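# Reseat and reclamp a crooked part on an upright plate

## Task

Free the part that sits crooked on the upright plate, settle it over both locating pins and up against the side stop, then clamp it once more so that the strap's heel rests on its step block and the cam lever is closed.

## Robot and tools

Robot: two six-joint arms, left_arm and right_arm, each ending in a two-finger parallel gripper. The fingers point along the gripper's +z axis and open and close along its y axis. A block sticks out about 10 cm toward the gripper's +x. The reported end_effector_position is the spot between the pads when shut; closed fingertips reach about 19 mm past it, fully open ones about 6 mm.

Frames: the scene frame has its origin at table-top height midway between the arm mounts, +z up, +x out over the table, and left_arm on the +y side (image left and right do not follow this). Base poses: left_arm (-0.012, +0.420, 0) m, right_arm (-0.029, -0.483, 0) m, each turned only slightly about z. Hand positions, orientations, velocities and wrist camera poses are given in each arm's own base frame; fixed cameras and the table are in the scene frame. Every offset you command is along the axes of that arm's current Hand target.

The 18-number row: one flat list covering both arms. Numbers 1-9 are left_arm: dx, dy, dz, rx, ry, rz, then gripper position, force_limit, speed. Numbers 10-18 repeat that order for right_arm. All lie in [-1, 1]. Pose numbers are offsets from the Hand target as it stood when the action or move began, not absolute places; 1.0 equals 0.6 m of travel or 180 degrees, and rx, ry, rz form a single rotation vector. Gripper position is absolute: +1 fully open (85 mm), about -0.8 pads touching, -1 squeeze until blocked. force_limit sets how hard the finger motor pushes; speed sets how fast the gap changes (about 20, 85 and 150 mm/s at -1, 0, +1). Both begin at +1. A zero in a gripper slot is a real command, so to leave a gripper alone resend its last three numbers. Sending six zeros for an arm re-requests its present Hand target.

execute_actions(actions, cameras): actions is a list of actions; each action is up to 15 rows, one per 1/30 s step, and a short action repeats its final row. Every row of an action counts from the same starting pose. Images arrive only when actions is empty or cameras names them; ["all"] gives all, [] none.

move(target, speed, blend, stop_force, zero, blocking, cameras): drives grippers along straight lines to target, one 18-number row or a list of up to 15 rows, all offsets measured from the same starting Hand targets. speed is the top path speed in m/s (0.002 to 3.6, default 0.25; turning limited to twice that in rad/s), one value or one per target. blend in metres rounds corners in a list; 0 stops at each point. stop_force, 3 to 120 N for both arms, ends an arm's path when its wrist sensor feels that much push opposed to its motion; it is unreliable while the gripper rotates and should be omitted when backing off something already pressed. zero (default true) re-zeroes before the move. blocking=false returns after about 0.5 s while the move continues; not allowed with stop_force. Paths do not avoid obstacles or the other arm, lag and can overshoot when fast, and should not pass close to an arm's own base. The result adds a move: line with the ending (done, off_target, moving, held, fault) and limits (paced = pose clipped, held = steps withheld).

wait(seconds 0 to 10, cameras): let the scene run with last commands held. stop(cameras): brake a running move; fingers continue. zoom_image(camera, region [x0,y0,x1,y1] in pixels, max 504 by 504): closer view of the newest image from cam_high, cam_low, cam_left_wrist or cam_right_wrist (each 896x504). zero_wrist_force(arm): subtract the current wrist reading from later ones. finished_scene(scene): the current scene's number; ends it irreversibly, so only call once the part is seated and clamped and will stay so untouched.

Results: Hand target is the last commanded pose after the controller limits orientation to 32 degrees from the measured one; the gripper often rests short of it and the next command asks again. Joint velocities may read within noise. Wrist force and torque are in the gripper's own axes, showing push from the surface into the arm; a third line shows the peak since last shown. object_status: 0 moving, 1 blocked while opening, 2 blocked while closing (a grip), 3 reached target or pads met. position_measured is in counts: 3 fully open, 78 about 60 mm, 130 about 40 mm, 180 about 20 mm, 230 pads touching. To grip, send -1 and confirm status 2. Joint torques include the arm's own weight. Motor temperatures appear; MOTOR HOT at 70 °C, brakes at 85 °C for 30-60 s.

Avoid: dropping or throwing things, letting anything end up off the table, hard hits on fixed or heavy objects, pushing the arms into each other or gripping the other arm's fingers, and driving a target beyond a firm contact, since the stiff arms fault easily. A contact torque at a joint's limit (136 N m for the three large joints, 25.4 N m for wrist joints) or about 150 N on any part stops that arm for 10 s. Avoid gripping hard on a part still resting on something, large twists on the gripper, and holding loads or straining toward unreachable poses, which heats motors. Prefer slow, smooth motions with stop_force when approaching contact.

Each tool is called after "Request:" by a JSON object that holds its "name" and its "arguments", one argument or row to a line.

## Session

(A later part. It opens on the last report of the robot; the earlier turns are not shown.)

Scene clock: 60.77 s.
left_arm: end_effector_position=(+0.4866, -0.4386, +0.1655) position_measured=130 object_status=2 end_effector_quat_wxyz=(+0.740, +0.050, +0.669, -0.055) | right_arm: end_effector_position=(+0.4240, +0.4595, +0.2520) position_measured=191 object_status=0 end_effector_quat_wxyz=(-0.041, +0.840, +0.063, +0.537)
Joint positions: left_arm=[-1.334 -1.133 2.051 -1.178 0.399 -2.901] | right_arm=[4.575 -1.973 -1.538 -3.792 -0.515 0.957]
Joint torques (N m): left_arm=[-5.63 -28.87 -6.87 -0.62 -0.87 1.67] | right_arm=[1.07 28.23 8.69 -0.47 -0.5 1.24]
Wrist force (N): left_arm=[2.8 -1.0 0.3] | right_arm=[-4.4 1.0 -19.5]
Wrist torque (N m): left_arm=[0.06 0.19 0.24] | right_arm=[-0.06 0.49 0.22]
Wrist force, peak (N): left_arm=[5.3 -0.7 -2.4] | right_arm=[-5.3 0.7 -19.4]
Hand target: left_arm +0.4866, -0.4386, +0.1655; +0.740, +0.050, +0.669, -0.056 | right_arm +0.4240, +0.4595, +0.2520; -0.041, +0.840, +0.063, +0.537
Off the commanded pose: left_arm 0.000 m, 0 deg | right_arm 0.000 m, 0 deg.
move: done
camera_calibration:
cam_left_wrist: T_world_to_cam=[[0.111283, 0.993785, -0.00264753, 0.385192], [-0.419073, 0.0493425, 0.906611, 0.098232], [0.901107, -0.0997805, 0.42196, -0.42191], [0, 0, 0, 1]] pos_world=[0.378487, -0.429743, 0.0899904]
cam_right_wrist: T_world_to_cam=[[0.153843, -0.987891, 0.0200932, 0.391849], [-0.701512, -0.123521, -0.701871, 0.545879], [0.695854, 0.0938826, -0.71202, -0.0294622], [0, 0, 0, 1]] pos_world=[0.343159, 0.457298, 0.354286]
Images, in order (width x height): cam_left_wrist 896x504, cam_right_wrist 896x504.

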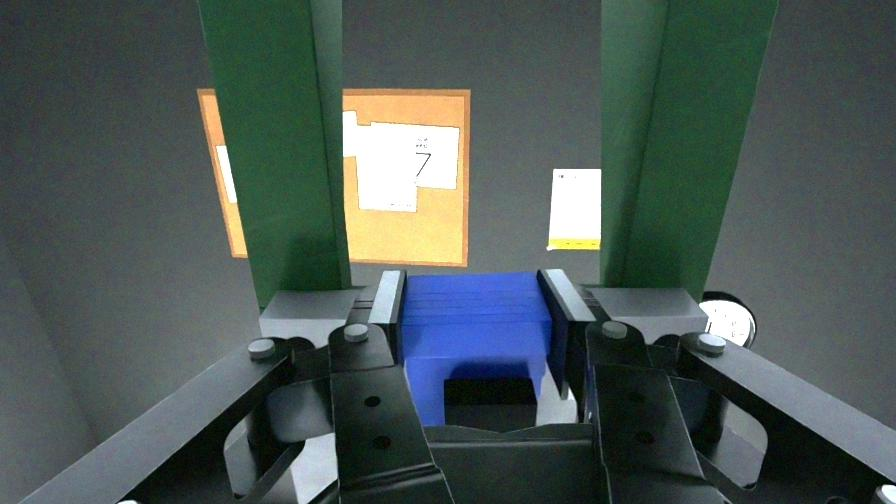

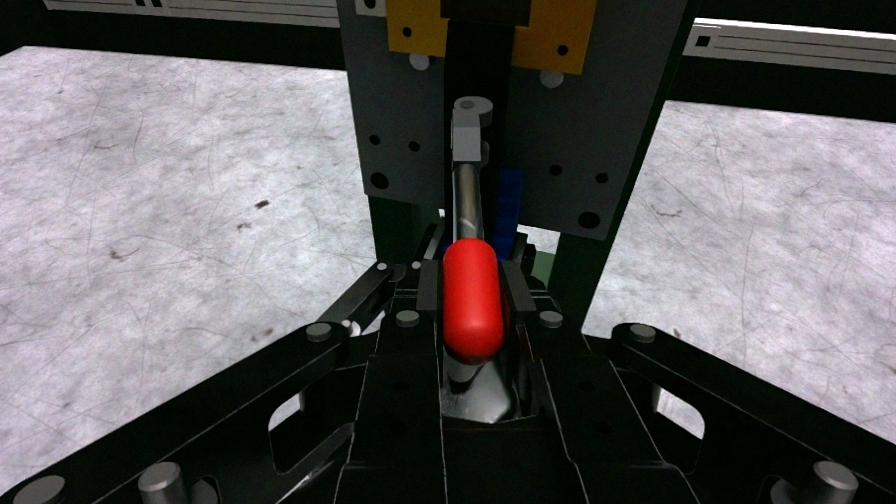

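Request:
{"name": "move", "arguments": {
  "target": [
    [0,0,0,0,0,0,-1,-1,-1,0.0023,0.0415,0.005,0.0755,0,-0.0352,-1,0,-1],
    [0,0,0,0,0,0,-1,-1,-1,0.0091,0.0803,0.0195,0.151,0,-0.0705,-1,0,-1],
    [0,0,0,0,0,0,-1,-1,-1,0.0174,0.1074,0.0373,0.2114,0,-0.0987,-1,0,-1],
    [0,0,0,0,0,0,-1,-1,-1,0.028,0.1298,0.06,0.2718,0,-0.1269,-1,0,-1],
    [0,0,0,0,0,0,-1,-1,-1,0.0381,0.1443,0.0817,0.3221,0,-0.1504,-1,0,-1],
    [0,0,0,0,0,0,-1,-1,-1,0.0435,0.1498,0.0933,0.3473,0,-0.1621,-1,0,-1]
  ],
  "cameras": ["cam_right_wrist","cam_left_wrist"],
  "speed": 0.1,
  "blend": 0.003
}}

Scene clock: 67.67 s.
left_arm: end_effector_position=(+0.4866, -0.4386, +0.1655) position_measured=130 object_status=2 end_effector_quat_wxyz=(+0.740, +0.050, +0.669, -0.056) | right_arm: end_effector_position=(+0.4986, +0.3799, +0.2521) position_measured=191 object_status=2 end_effector_quat_wxyz=(-0.336, +0.657, +0.529, +0.420)
Joint positions: left_arm=[-1.334 -1.133 2.051 -1.178 0.399 -2.901] | right_arm=[3.755 -1.892 -1.564 -3.388 -2.228 -0.37]
Joint torques (N m): left_arm=[-7.14 -29.64 -10.66 -1.35 2.82 1.65] | right_arm=[-35.74 43.51 7.95 -6.17 7.42 -0.58]
Wrist force (N): left_arm=[2.4 3.1 5.3] | right_arm=[24.4 -19.9 71.0]
Wrist torque (N m): left_arm=[0.23 0.29 0.14] | right_arm=[1.08 -0.61 -0.50]
Wrist force, peak (N): left_arm=[3.6 3.1 6.6] | right_arm=[-36.2 -0.4 -96.1]
Hand target: left_arm +0.4866, -0.4386, +0.1655; +0.740, +0.050, +0.669, -0.056 | right_arm +0.4985, +0.3799, +0.2521; -0.336, +0.656, +0.529, +0.420
Off the commanded pose: left_arm 0.000 m, 0 deg | right_arm 0.000 m, 0 deg.
move: done
camera_calibration:
cam_left_wrist: T_world_to_cam=[[0.111283, 0.993785, -0.00264753, 0.385192], [-0.419073, 0.0493425, 0.906611, 0.098232], [0.901107, -0.0997805, 0.42196, -0.42191], [0, 0, 0, 1]] pos_world=[0.378487, -0.429743, 0.0899904]
cam_right_wrist: T_world_to_cam=[[0.977219, -0.210873, 0.0239848, -0.404986], [-0.133956, -0.700503, -0.700965, 0.52445], [0.164616, 0.681783, -0.712792, -0.0320641], [0, 0, 0, 1]] pos_world=[0.471291, 0.303839, 0.354479]
Images, in order (width x height): cam_left_wrist 896x504, cam_right_wrist 896x504.

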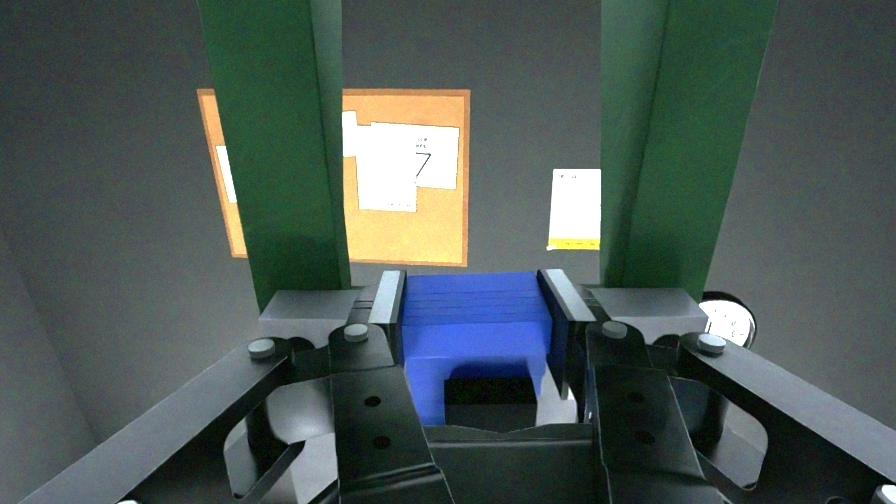

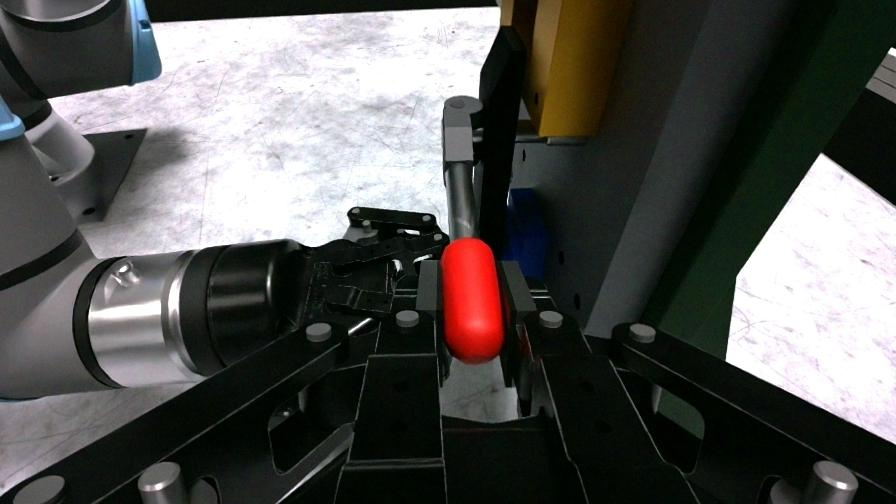

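Request:
{"name": "move", "arguments": {
  "target": [
    [0,0,0,0,0,0,-1,-1,-1,0.0,0.001,0.0013,0,0,0,-1,0,-1],
    [0,0,0,0,0,0,-1,-1,-1,0.0,0.001,0.0013,0,0,0,-0.04,0,-0.5],
    [0,0,0,0,0,0,-1,-1,-1,0.02,0.001,-0.12,0,0,0,-0.04,0,-0.5]
  ],
  "cameras": ["cam_right_wrist","cam_left_wrist"],
  "speed": [0.05,0.1,0.2]
}}

Request:
{"name": "zoom_image", "arguments": {
  "camera": "cam_right_wrist",
  "region": [380, 0, 640, 260]
}}

Scene clock: 70.10 s.
left_arm: end_effector_position=(+0.4866, -0.4386, +0.1655) position_measured=130 object_status=2 end_effector_quat_wxyz=(+0.740, +0.050, +0.669, -0.056) | right_arm: end_effector_position=(+0.4861, +0.3210, +0.2932) position_measured=134 object_status=3 end_effector_quat_wxyz=(-0.336, +0.656, +0.529, +0.420)
Joint positions: left_arm=[-1.334 -1.133 2.051 -1.178 0.399 -2.901] | right_arm=[3.657 -1.81 -1.569 -3.511 -2.311 -0.44]
Joint torques (N m): left_arm=[-7.13 -29.9 -14.27 -1.6 2.76 1.64] | right_arm=[-4.48 39.01 27.68 -1.73 1.29 -0.23]
Wrist force (N): left_arm=[2.1 2.9 5.6] | right_arm=[-3.8 0.3 0.0]
Wrist torque (N m): left_arm=[0.21 0.30 0.13] | right_arm=[0.06 0.70 0.06]
Wrist force, peak (N): left_arm=[3.1 3.3 5.4] | right_arm=[23.7 -20.3 71.5]
Hand target: left_arm +0.4866, -0.4386, +0.1655; +0.740, +0.050, +0.669, -0.056 | right_arm +0.4860, +0.3209, +0.2933; -0.336, +0.656, +0.529, +0.420
Off the commanded pose: left_arm 0.000 m, 0 deg | right_arm 0.000 m, 0 deg.
move: done
camera_calibration:
cam_left_wrist: T_world_to_cam=[[0.111283, 0.993785, -0.00264753, 0.385192], [-0.419073, 0.0493425, 0.906611, 0.098232], [0.901107, -0.0997805, 0.42196, -0.42191], [0, 0, 0, 1]] pos_world=[0.378487, -0.429743, 0.0899904]
cam_right_wrist: T_world_to_cam=[[0.977264, -0.210658, 0.0240414, -0.406273], [-0.133744, -0.700457, -0.701051, 0.51025], [0.164522, 0.681897, -0.712706, 0.0394276], [0, 0, 0, 1]] pos_world=[0.458792, 0.244938, 0.395579]
Images, in order (width x height): cam_left_wrist 896x504, cam_right_wrist 896x504.

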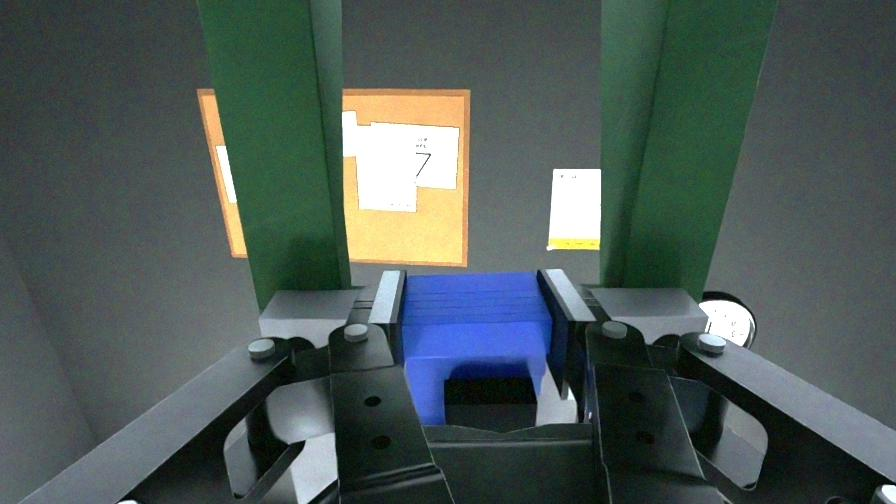

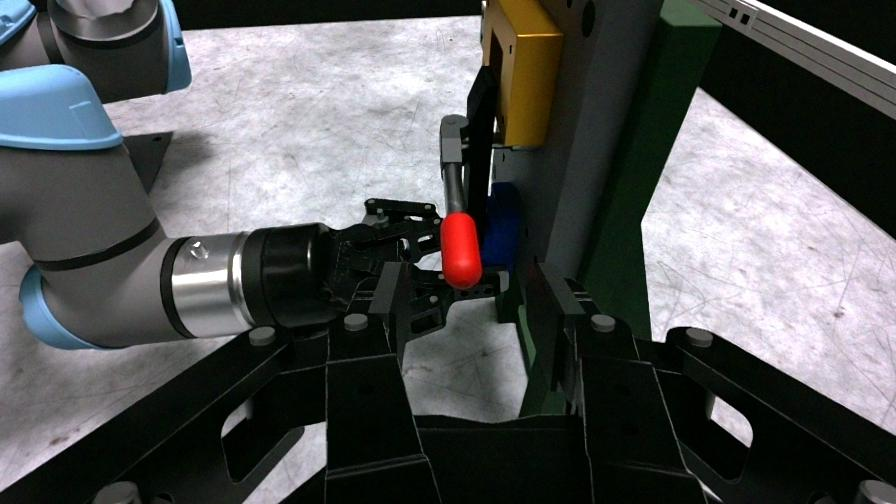

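Scaled by 1.938 from the camera's 896x504 image, which has a finer 1280x720 frame.

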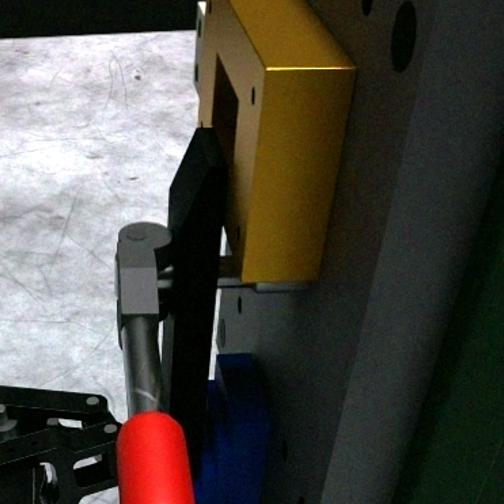

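Request:
{"name": "move", "arguments": {
  "target": [0.0017,0,0,0,0,0,-1,-1,-1,0,0,0,0,0,0,-0.04,0,-0.5],
  "speed": 0.02
}}

Scene clock: 71.03 s.
left_arm: end_effector_position=(+0.4867, -0.4386, +0.1645) position_measured=130 object_status=2 end_effector_quat_wxyz=(+0.740, +0.050, +0.669, -0.056) | right_arm: end_effector_position=(+0.4860, +0.3209, +0.2933) position_measured=134 object_status=3 end_effector_quat_wxyz=(-0.336, +0.656, +0.529, +0.420)
Joint positions: left_arm=[-1.334 -1.131 2.051 -1.181 0.399 -2.901] | right_arm=[3.657 -1.81 -1.569 -3.511 -2.311 -0.44]
Joint torques (N m): left_arm=[1.13 -13.1 -1.08 -0.04 3.86 -2.79] | right_arm=[-6.26 39.34 24.92 -1.97 -3.56 -0.98]
Wrist force (N): left_arm=[-24.7 8.8 1.6] | right_arm=[-3.8 0.3 0.0]
Wrist torque (N m): left_arm=[-0.30 0.34 0.15] | right_arm=[0.05 0.68 0.06]
Wrist force, peak (N): left_arm=[-25.9 11.6 -1.4] | right_arm=[-4.0 0.3 0.1]
Hand target: left_arm +0.4867, -0.4386, +0.1645; +0.740, +0.050, +0.669, -0.056 | right_arm +0.4860, +0.3209, +0.2933; -0.336, +0.656, +0.529, +0.420
Off the commanded pose: left_arm 0.000 m, 0 deg | right_arm 0.000 m, 0 deg.
move: done

Request:
{"name": "move", "arguments": {
  "target": [-0.0017,0,0,0,0,0,-1,-1,-1,-0.02,0,0.12,0,0,0,-0.04,0,-0.5],
  "speed": 0.15
}}

Request:
{"name": "move", "arguments": {
  "target": [0,0,0,0,0,0,-1,-1,-1,0,0.027,0,0,0,0,-0.04,0,-0.5],
  "speed": 0.02,
  "stop_force": 25,
  "cameras": ["cam_right_wrist"]
}}

Scene clock: 72.17 s.
left_arm: end_effector_position=(+0.4866, -0.4386, +0.1655) position_measured=130 object_status=2 end_effector_quat_wxyz=(+0.740, +0.050, +0.669, -0.055) | right_arm: end_effector_position=(+0.4991, +0.3797, +0.2522) position_measured=134 object_status=3 end_effector_quat_wxyz=(-0.336, +0.656, +0.529, +0.420)
Joint positions: left_arm=[-1.334 -1.133 2.051 -1.178 0.399 -2.901] | right_arm=[3.754 -1.893 -1.562 -3.39 -2.229 -0.371]
Joint torques (N m): left_arm=[-12.06 -54.89 -26.28 -4.51 -0.95 2.08] | right_arm=[3.8 29.02 6.42 0.59 -3.13 -0.03]
Wrist force (N): left_arm=[24.5 -5.3 15.6] | right_arm=[-3.5 -0.3 0.1]
Wrist torque (N m): left_arm=[-0.18 0.13 0.07] | right_arm=[-0.03 0.65 0.16]
Wrist force, peak (N): left_arm=[24.5 -5.3 15.6] | right_arm=[-4.1 -0.1 2.1]
Hand target: left_arm +0.4866, -0.4386, +0.1655; +0.740, +0.050, +0.669, -0.056 | right_arm +0.4991, +0.3798, +0.2521; -0.336, +0.656, +0.529, +0.420
Off the commanded pose: left_arm 0.000 m, 0 deg | right_arm 0.000 m, 0 deg.
move: done

Scene clock: 73.63 s.
left_arm: end_effector_position=(+0.4866, -0.4386, +0.1655) position_measured=130 object_status=2 end_effector_quat_wxyz=(+0.740, +0.050, +0.669, -0.056) | right_arm: end_effector_position=(+0.5121, +0.3769, +0.2521) position_measured=134 object_status=3 end_effector_quat_wxyz=(-0.336, +0.656, +0.529, +0.420)
Joint positions: left_arm=[-1.334 -1.133 2.051 -1.178 0.399 -2.901] | right_arm=[3.732 -1.922 -1.523 -3.408 -2.248 -0.385]
Joint torques (N m): left_arm=[-11.81 -56.09 -27.1 -5.22 0.54 2.24] | right_arm=[-6.71 30.04 25.88 1.9 5.09 -0.04]
Wrist force (N): left_arm=[25.3 -5.4 15.3] | right_arm=[-6.1 -21.5 -3.9]
Wrist torque (N m): left_arm=[-0.20 0.12 0.07] | right_arm=[0.41 0.74 -0.21]
Wrist force, peak (N): left_arm=[26.5 -5.3 14.8] | right_arm=[-8.3 -33.6 -6.4]
Hand target: left_arm +0.4866, -0.4386, +0.1655; +0.740, +0.050, +0.669, -0.056 | right_arm +0.5121, +0.3769, +0.2521; -0.336, +0.656, +0.529, +0.420 (not the last commanded pose)
Off the commanded pose: left_arm 0.000 m, 0 deg | right_arm 0.003 m, 0 deg.
move: contact (right_arm)
camera_calibration:
cam_right_wrist: T_world_to_cam=[[0.977313, -0.210453, 0.023864, -0.419038], [-0.133748, -0.700585, -0.700922, 0.524078], [0.16423, 0.681829, -0.712838, -0.0320668], [0, 0, 0, 1]] pos_world=[0.484892, 0.300838, 0.35448]
Images, in order (width x height): cam_right_wrist 896x504.

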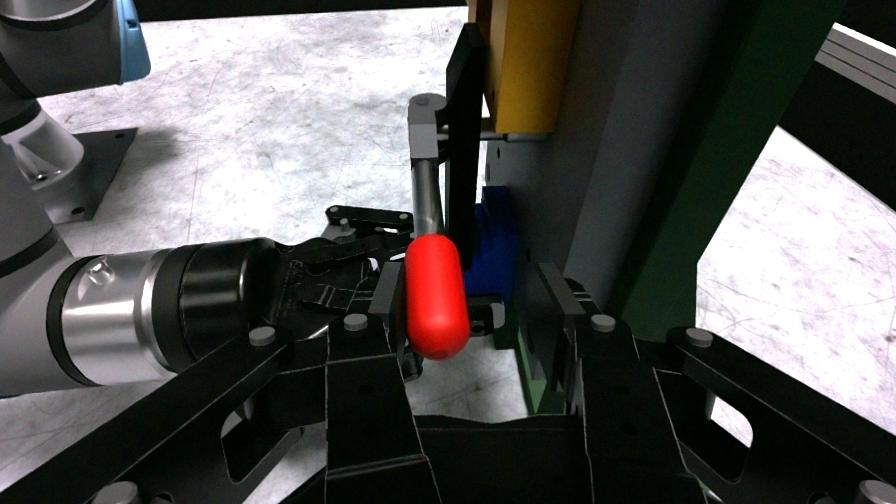

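Request:
{"name": "move", "arguments": {
  "target": [0,0,0,0,0,0,-1,-1,-1,0,0.008,0,0,0,0,-0.04,0,-0.5],
  "speed": 0.01,
  "stop_force": 40,
  "zero": false
}}

Scene clock: 74.77 s.
left_arm: end_effector_position=(+0.4866, -0.4386, +0.1655) position_measured=130 object_status=2 end_effector_quat_wxyz=(+0.740, +0.050, +0.669, -0.056) | right_arm: end_effector_position=(+0.5131, +0.3767, +0.2521) position_measured=134 object_status=3 end_effector_quat_wxyz=(-0.337, +0.656, +0.529, +0.420)
Joint positions: left_arm=[-1.334 -1.133 2.051 -1.178 0.399 -2.901] | right_arm=[3.731 -1.925 -1.52 -3.41 -2.25 -0.386]
Joint torques (N m): left_arm=[-11.98 -55.71 -26.91 -5.2 1.69 2.13] | right_arm=[-7.84 40.75 17.95 7.92 12.83 1.79]
Wrist force (N): left_arm=[26.1 -5.2 15.2] | right_arm=[-7.0 -39.0 -7.7]
Wrist torque (N m): left_arm=[-0.19 0.14 0.06] | right_arm=[0.75 0.81 -0.31]
Wrist force, peak (N): left_arm=[26.5 -5.4 15.0] | right_arm=[-8.7 -45.1 -10.4]
Hand target: left_arm +0.4866, -0.4386, +0.1655; +0.740, +0.050, +0.669, -0.056 | right_arm +0.5131, +0.3767, +0.2521; -0.337, +0.656, +0.529, +0.420 (not the last commanded pose)
Off the commanded pose: left_arm 0.000 m, 0 deg | right_arm 0.004 m, 0 deg.
move: contact (right_arm)

Request:
{"name": "move", "arguments": {
  "target": [
    [0.0008,0,0,0,0,0,-1,-1,-1,0,-0.022,0,0,0,0,-0.04,0,-0.5],
    [0.0008,0,-0.0005,0,0,0,-0.6,-1,-1,0,-0.022,-0.12,0,0,0,-0.04,0,-0.5],
    [0.0008,0,-0.0005,0,0,0,1,-1,-1,0,-0.022,-0.12,0,0,0,-0.04,0,-0.5],
    [0.0008,0,-0.12,0,0,0,1,-1,-1,0,-0.022,-0.12,0,0,0,-0.04,0,-0.5]
  ],
  "cameras": ["cam_right_wrist","cam_left_wrist"],
  "speed": [0.05,0.15,0.1,0.2]
}}

Request:
{"name": "zoom_image", "arguments": {
  "camera": "cam_right_wrist",
  "region": [380, 0, 640, 260]
}}

Request:
{"name": "zoom_image", "arguments": {
  "camera": "cam_left_wrist",
  "region": [300, 180, 640, 450]
}}

Scene clock: 80.60 s.
left_arm: end_effector_position=(+0.4159, -0.4279, +0.1578) position_measured=3 object_status=3 end_effector_quat_wxyz=(+0.740, +0.050, +0.669, -0.055) | right_arm: end_effector_position=(+0.4861, +0.3157, +0.2823) position_measured=134 object_status=3 end_effector_quat_wxyz=(-0.337, +0.656, +0.529, +0.420)
Joint positions: left_arm=[-1.496 -1.195 2.219 -1.448 0.246 -2.729] | right_arm=[3.645 -1.816 -1.59 -3.49 -2.321 -0.449]
Joint torques (N m): left_arm=[-7.55 -35.29 -16.47 -1.89 -0.97 -2.08] | right_arm=[-4.62 39.37 31.34 -2.08 -3.86 -1.03]
Wrist force (N): left_arm=[-1.0 -0.4 0.2] | right_arm=[-4.8 1.9 1.1]
Wrist torque (N m): left_arm=[0.10 0.32 0.24] | right_arm=[0.30 0.85 0.07]
Wrist force, peak (N): left_arm=[26.3 -5.2 15.0] | right_arm=[-7.1 -38.8 -7.7]
Hand target: left_arm +0.4158, -0.4279, +0.1578; +0.740, +0.050, +0.669, -0.056 | right_arm +0.4861, +0.3157, +0.2823; -0.337, +0.656, +0.529, +0.420
Off the commanded pose: left_arm 0.000 m, 0 deg | right_arm 0.000 m, 0 deg.
move: done
camera_calibration:
cam_left_wrist: T_world_to_cam=[[0.111331, 0.99378, -0.00251579, 0.382388], [-0.419081, 0.0492437, 0.906612, 0.0749753], [0.901097, -0.0998794, 0.421957, -0.353833], [0, 0, 0, 1]] pos_world=[0.307687, -0.419043, 0.0822908]
cam_right_wrist: T_world_to_cam=[[0.977433, -0.209948, 0.023383, -0.407318], [-0.133731, -0.700656, -0.700855, 0.49889], [0.163526, 0.681911, -0.712921, 0.0357789], [0, 0, 0, 1]] pos_world=[0.458992, 0.239636, 0.384681]
Images, in order (width x height): cam_left_wrist 896x504, cam_right_wrist 896x504.

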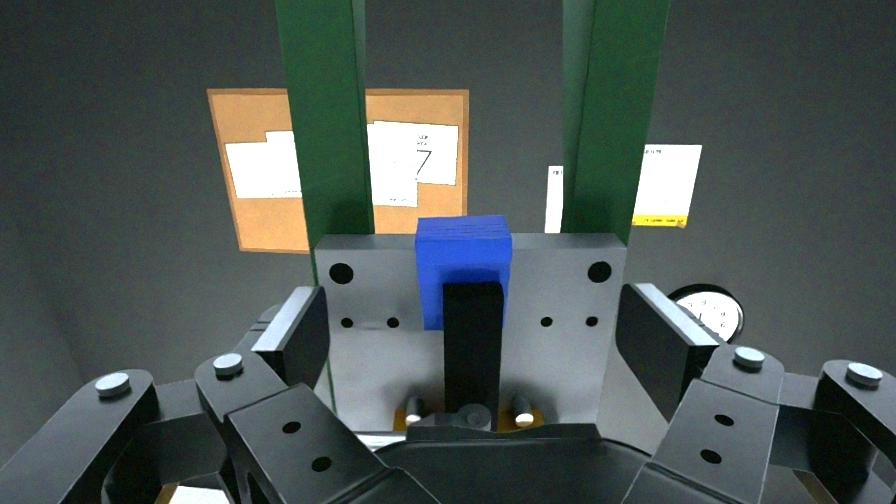

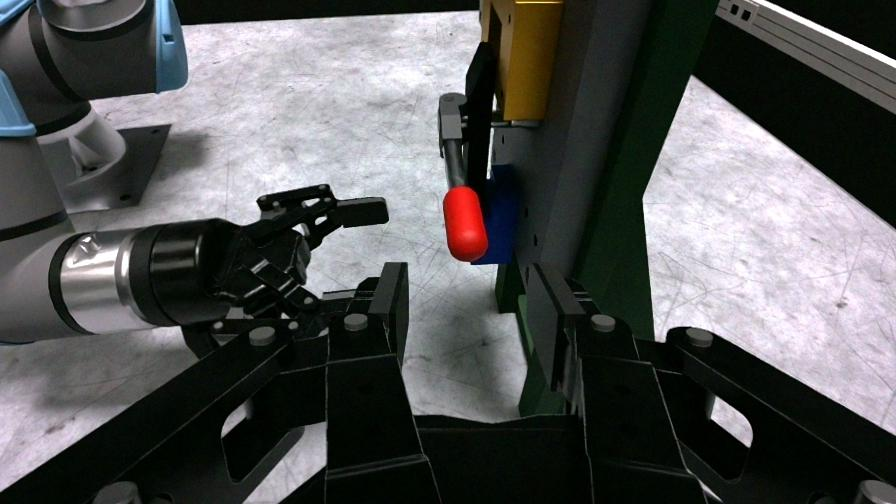

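Scaled by 1.938 from the camera's 896x504 image, which has a finer 1280x720 frame.

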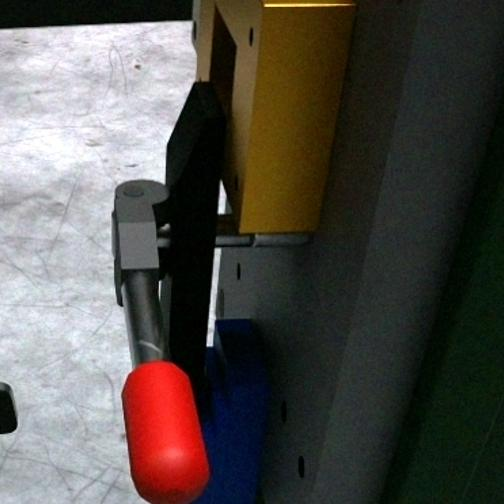

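Scaled by 1.482 from the camera's 896x504 image, which has a finer 1280x720 frame.

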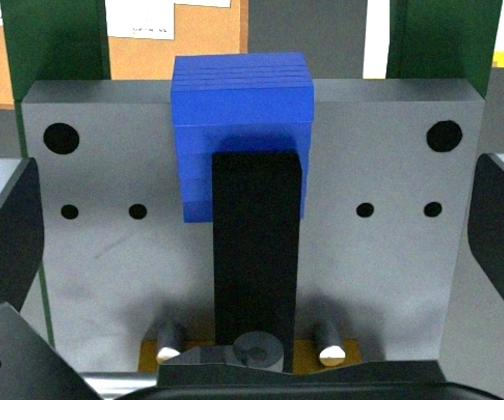

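Request:
{"name": "finished_scene", "arguments": {
  "scene": 1
}}

The scene is finished: the task was done.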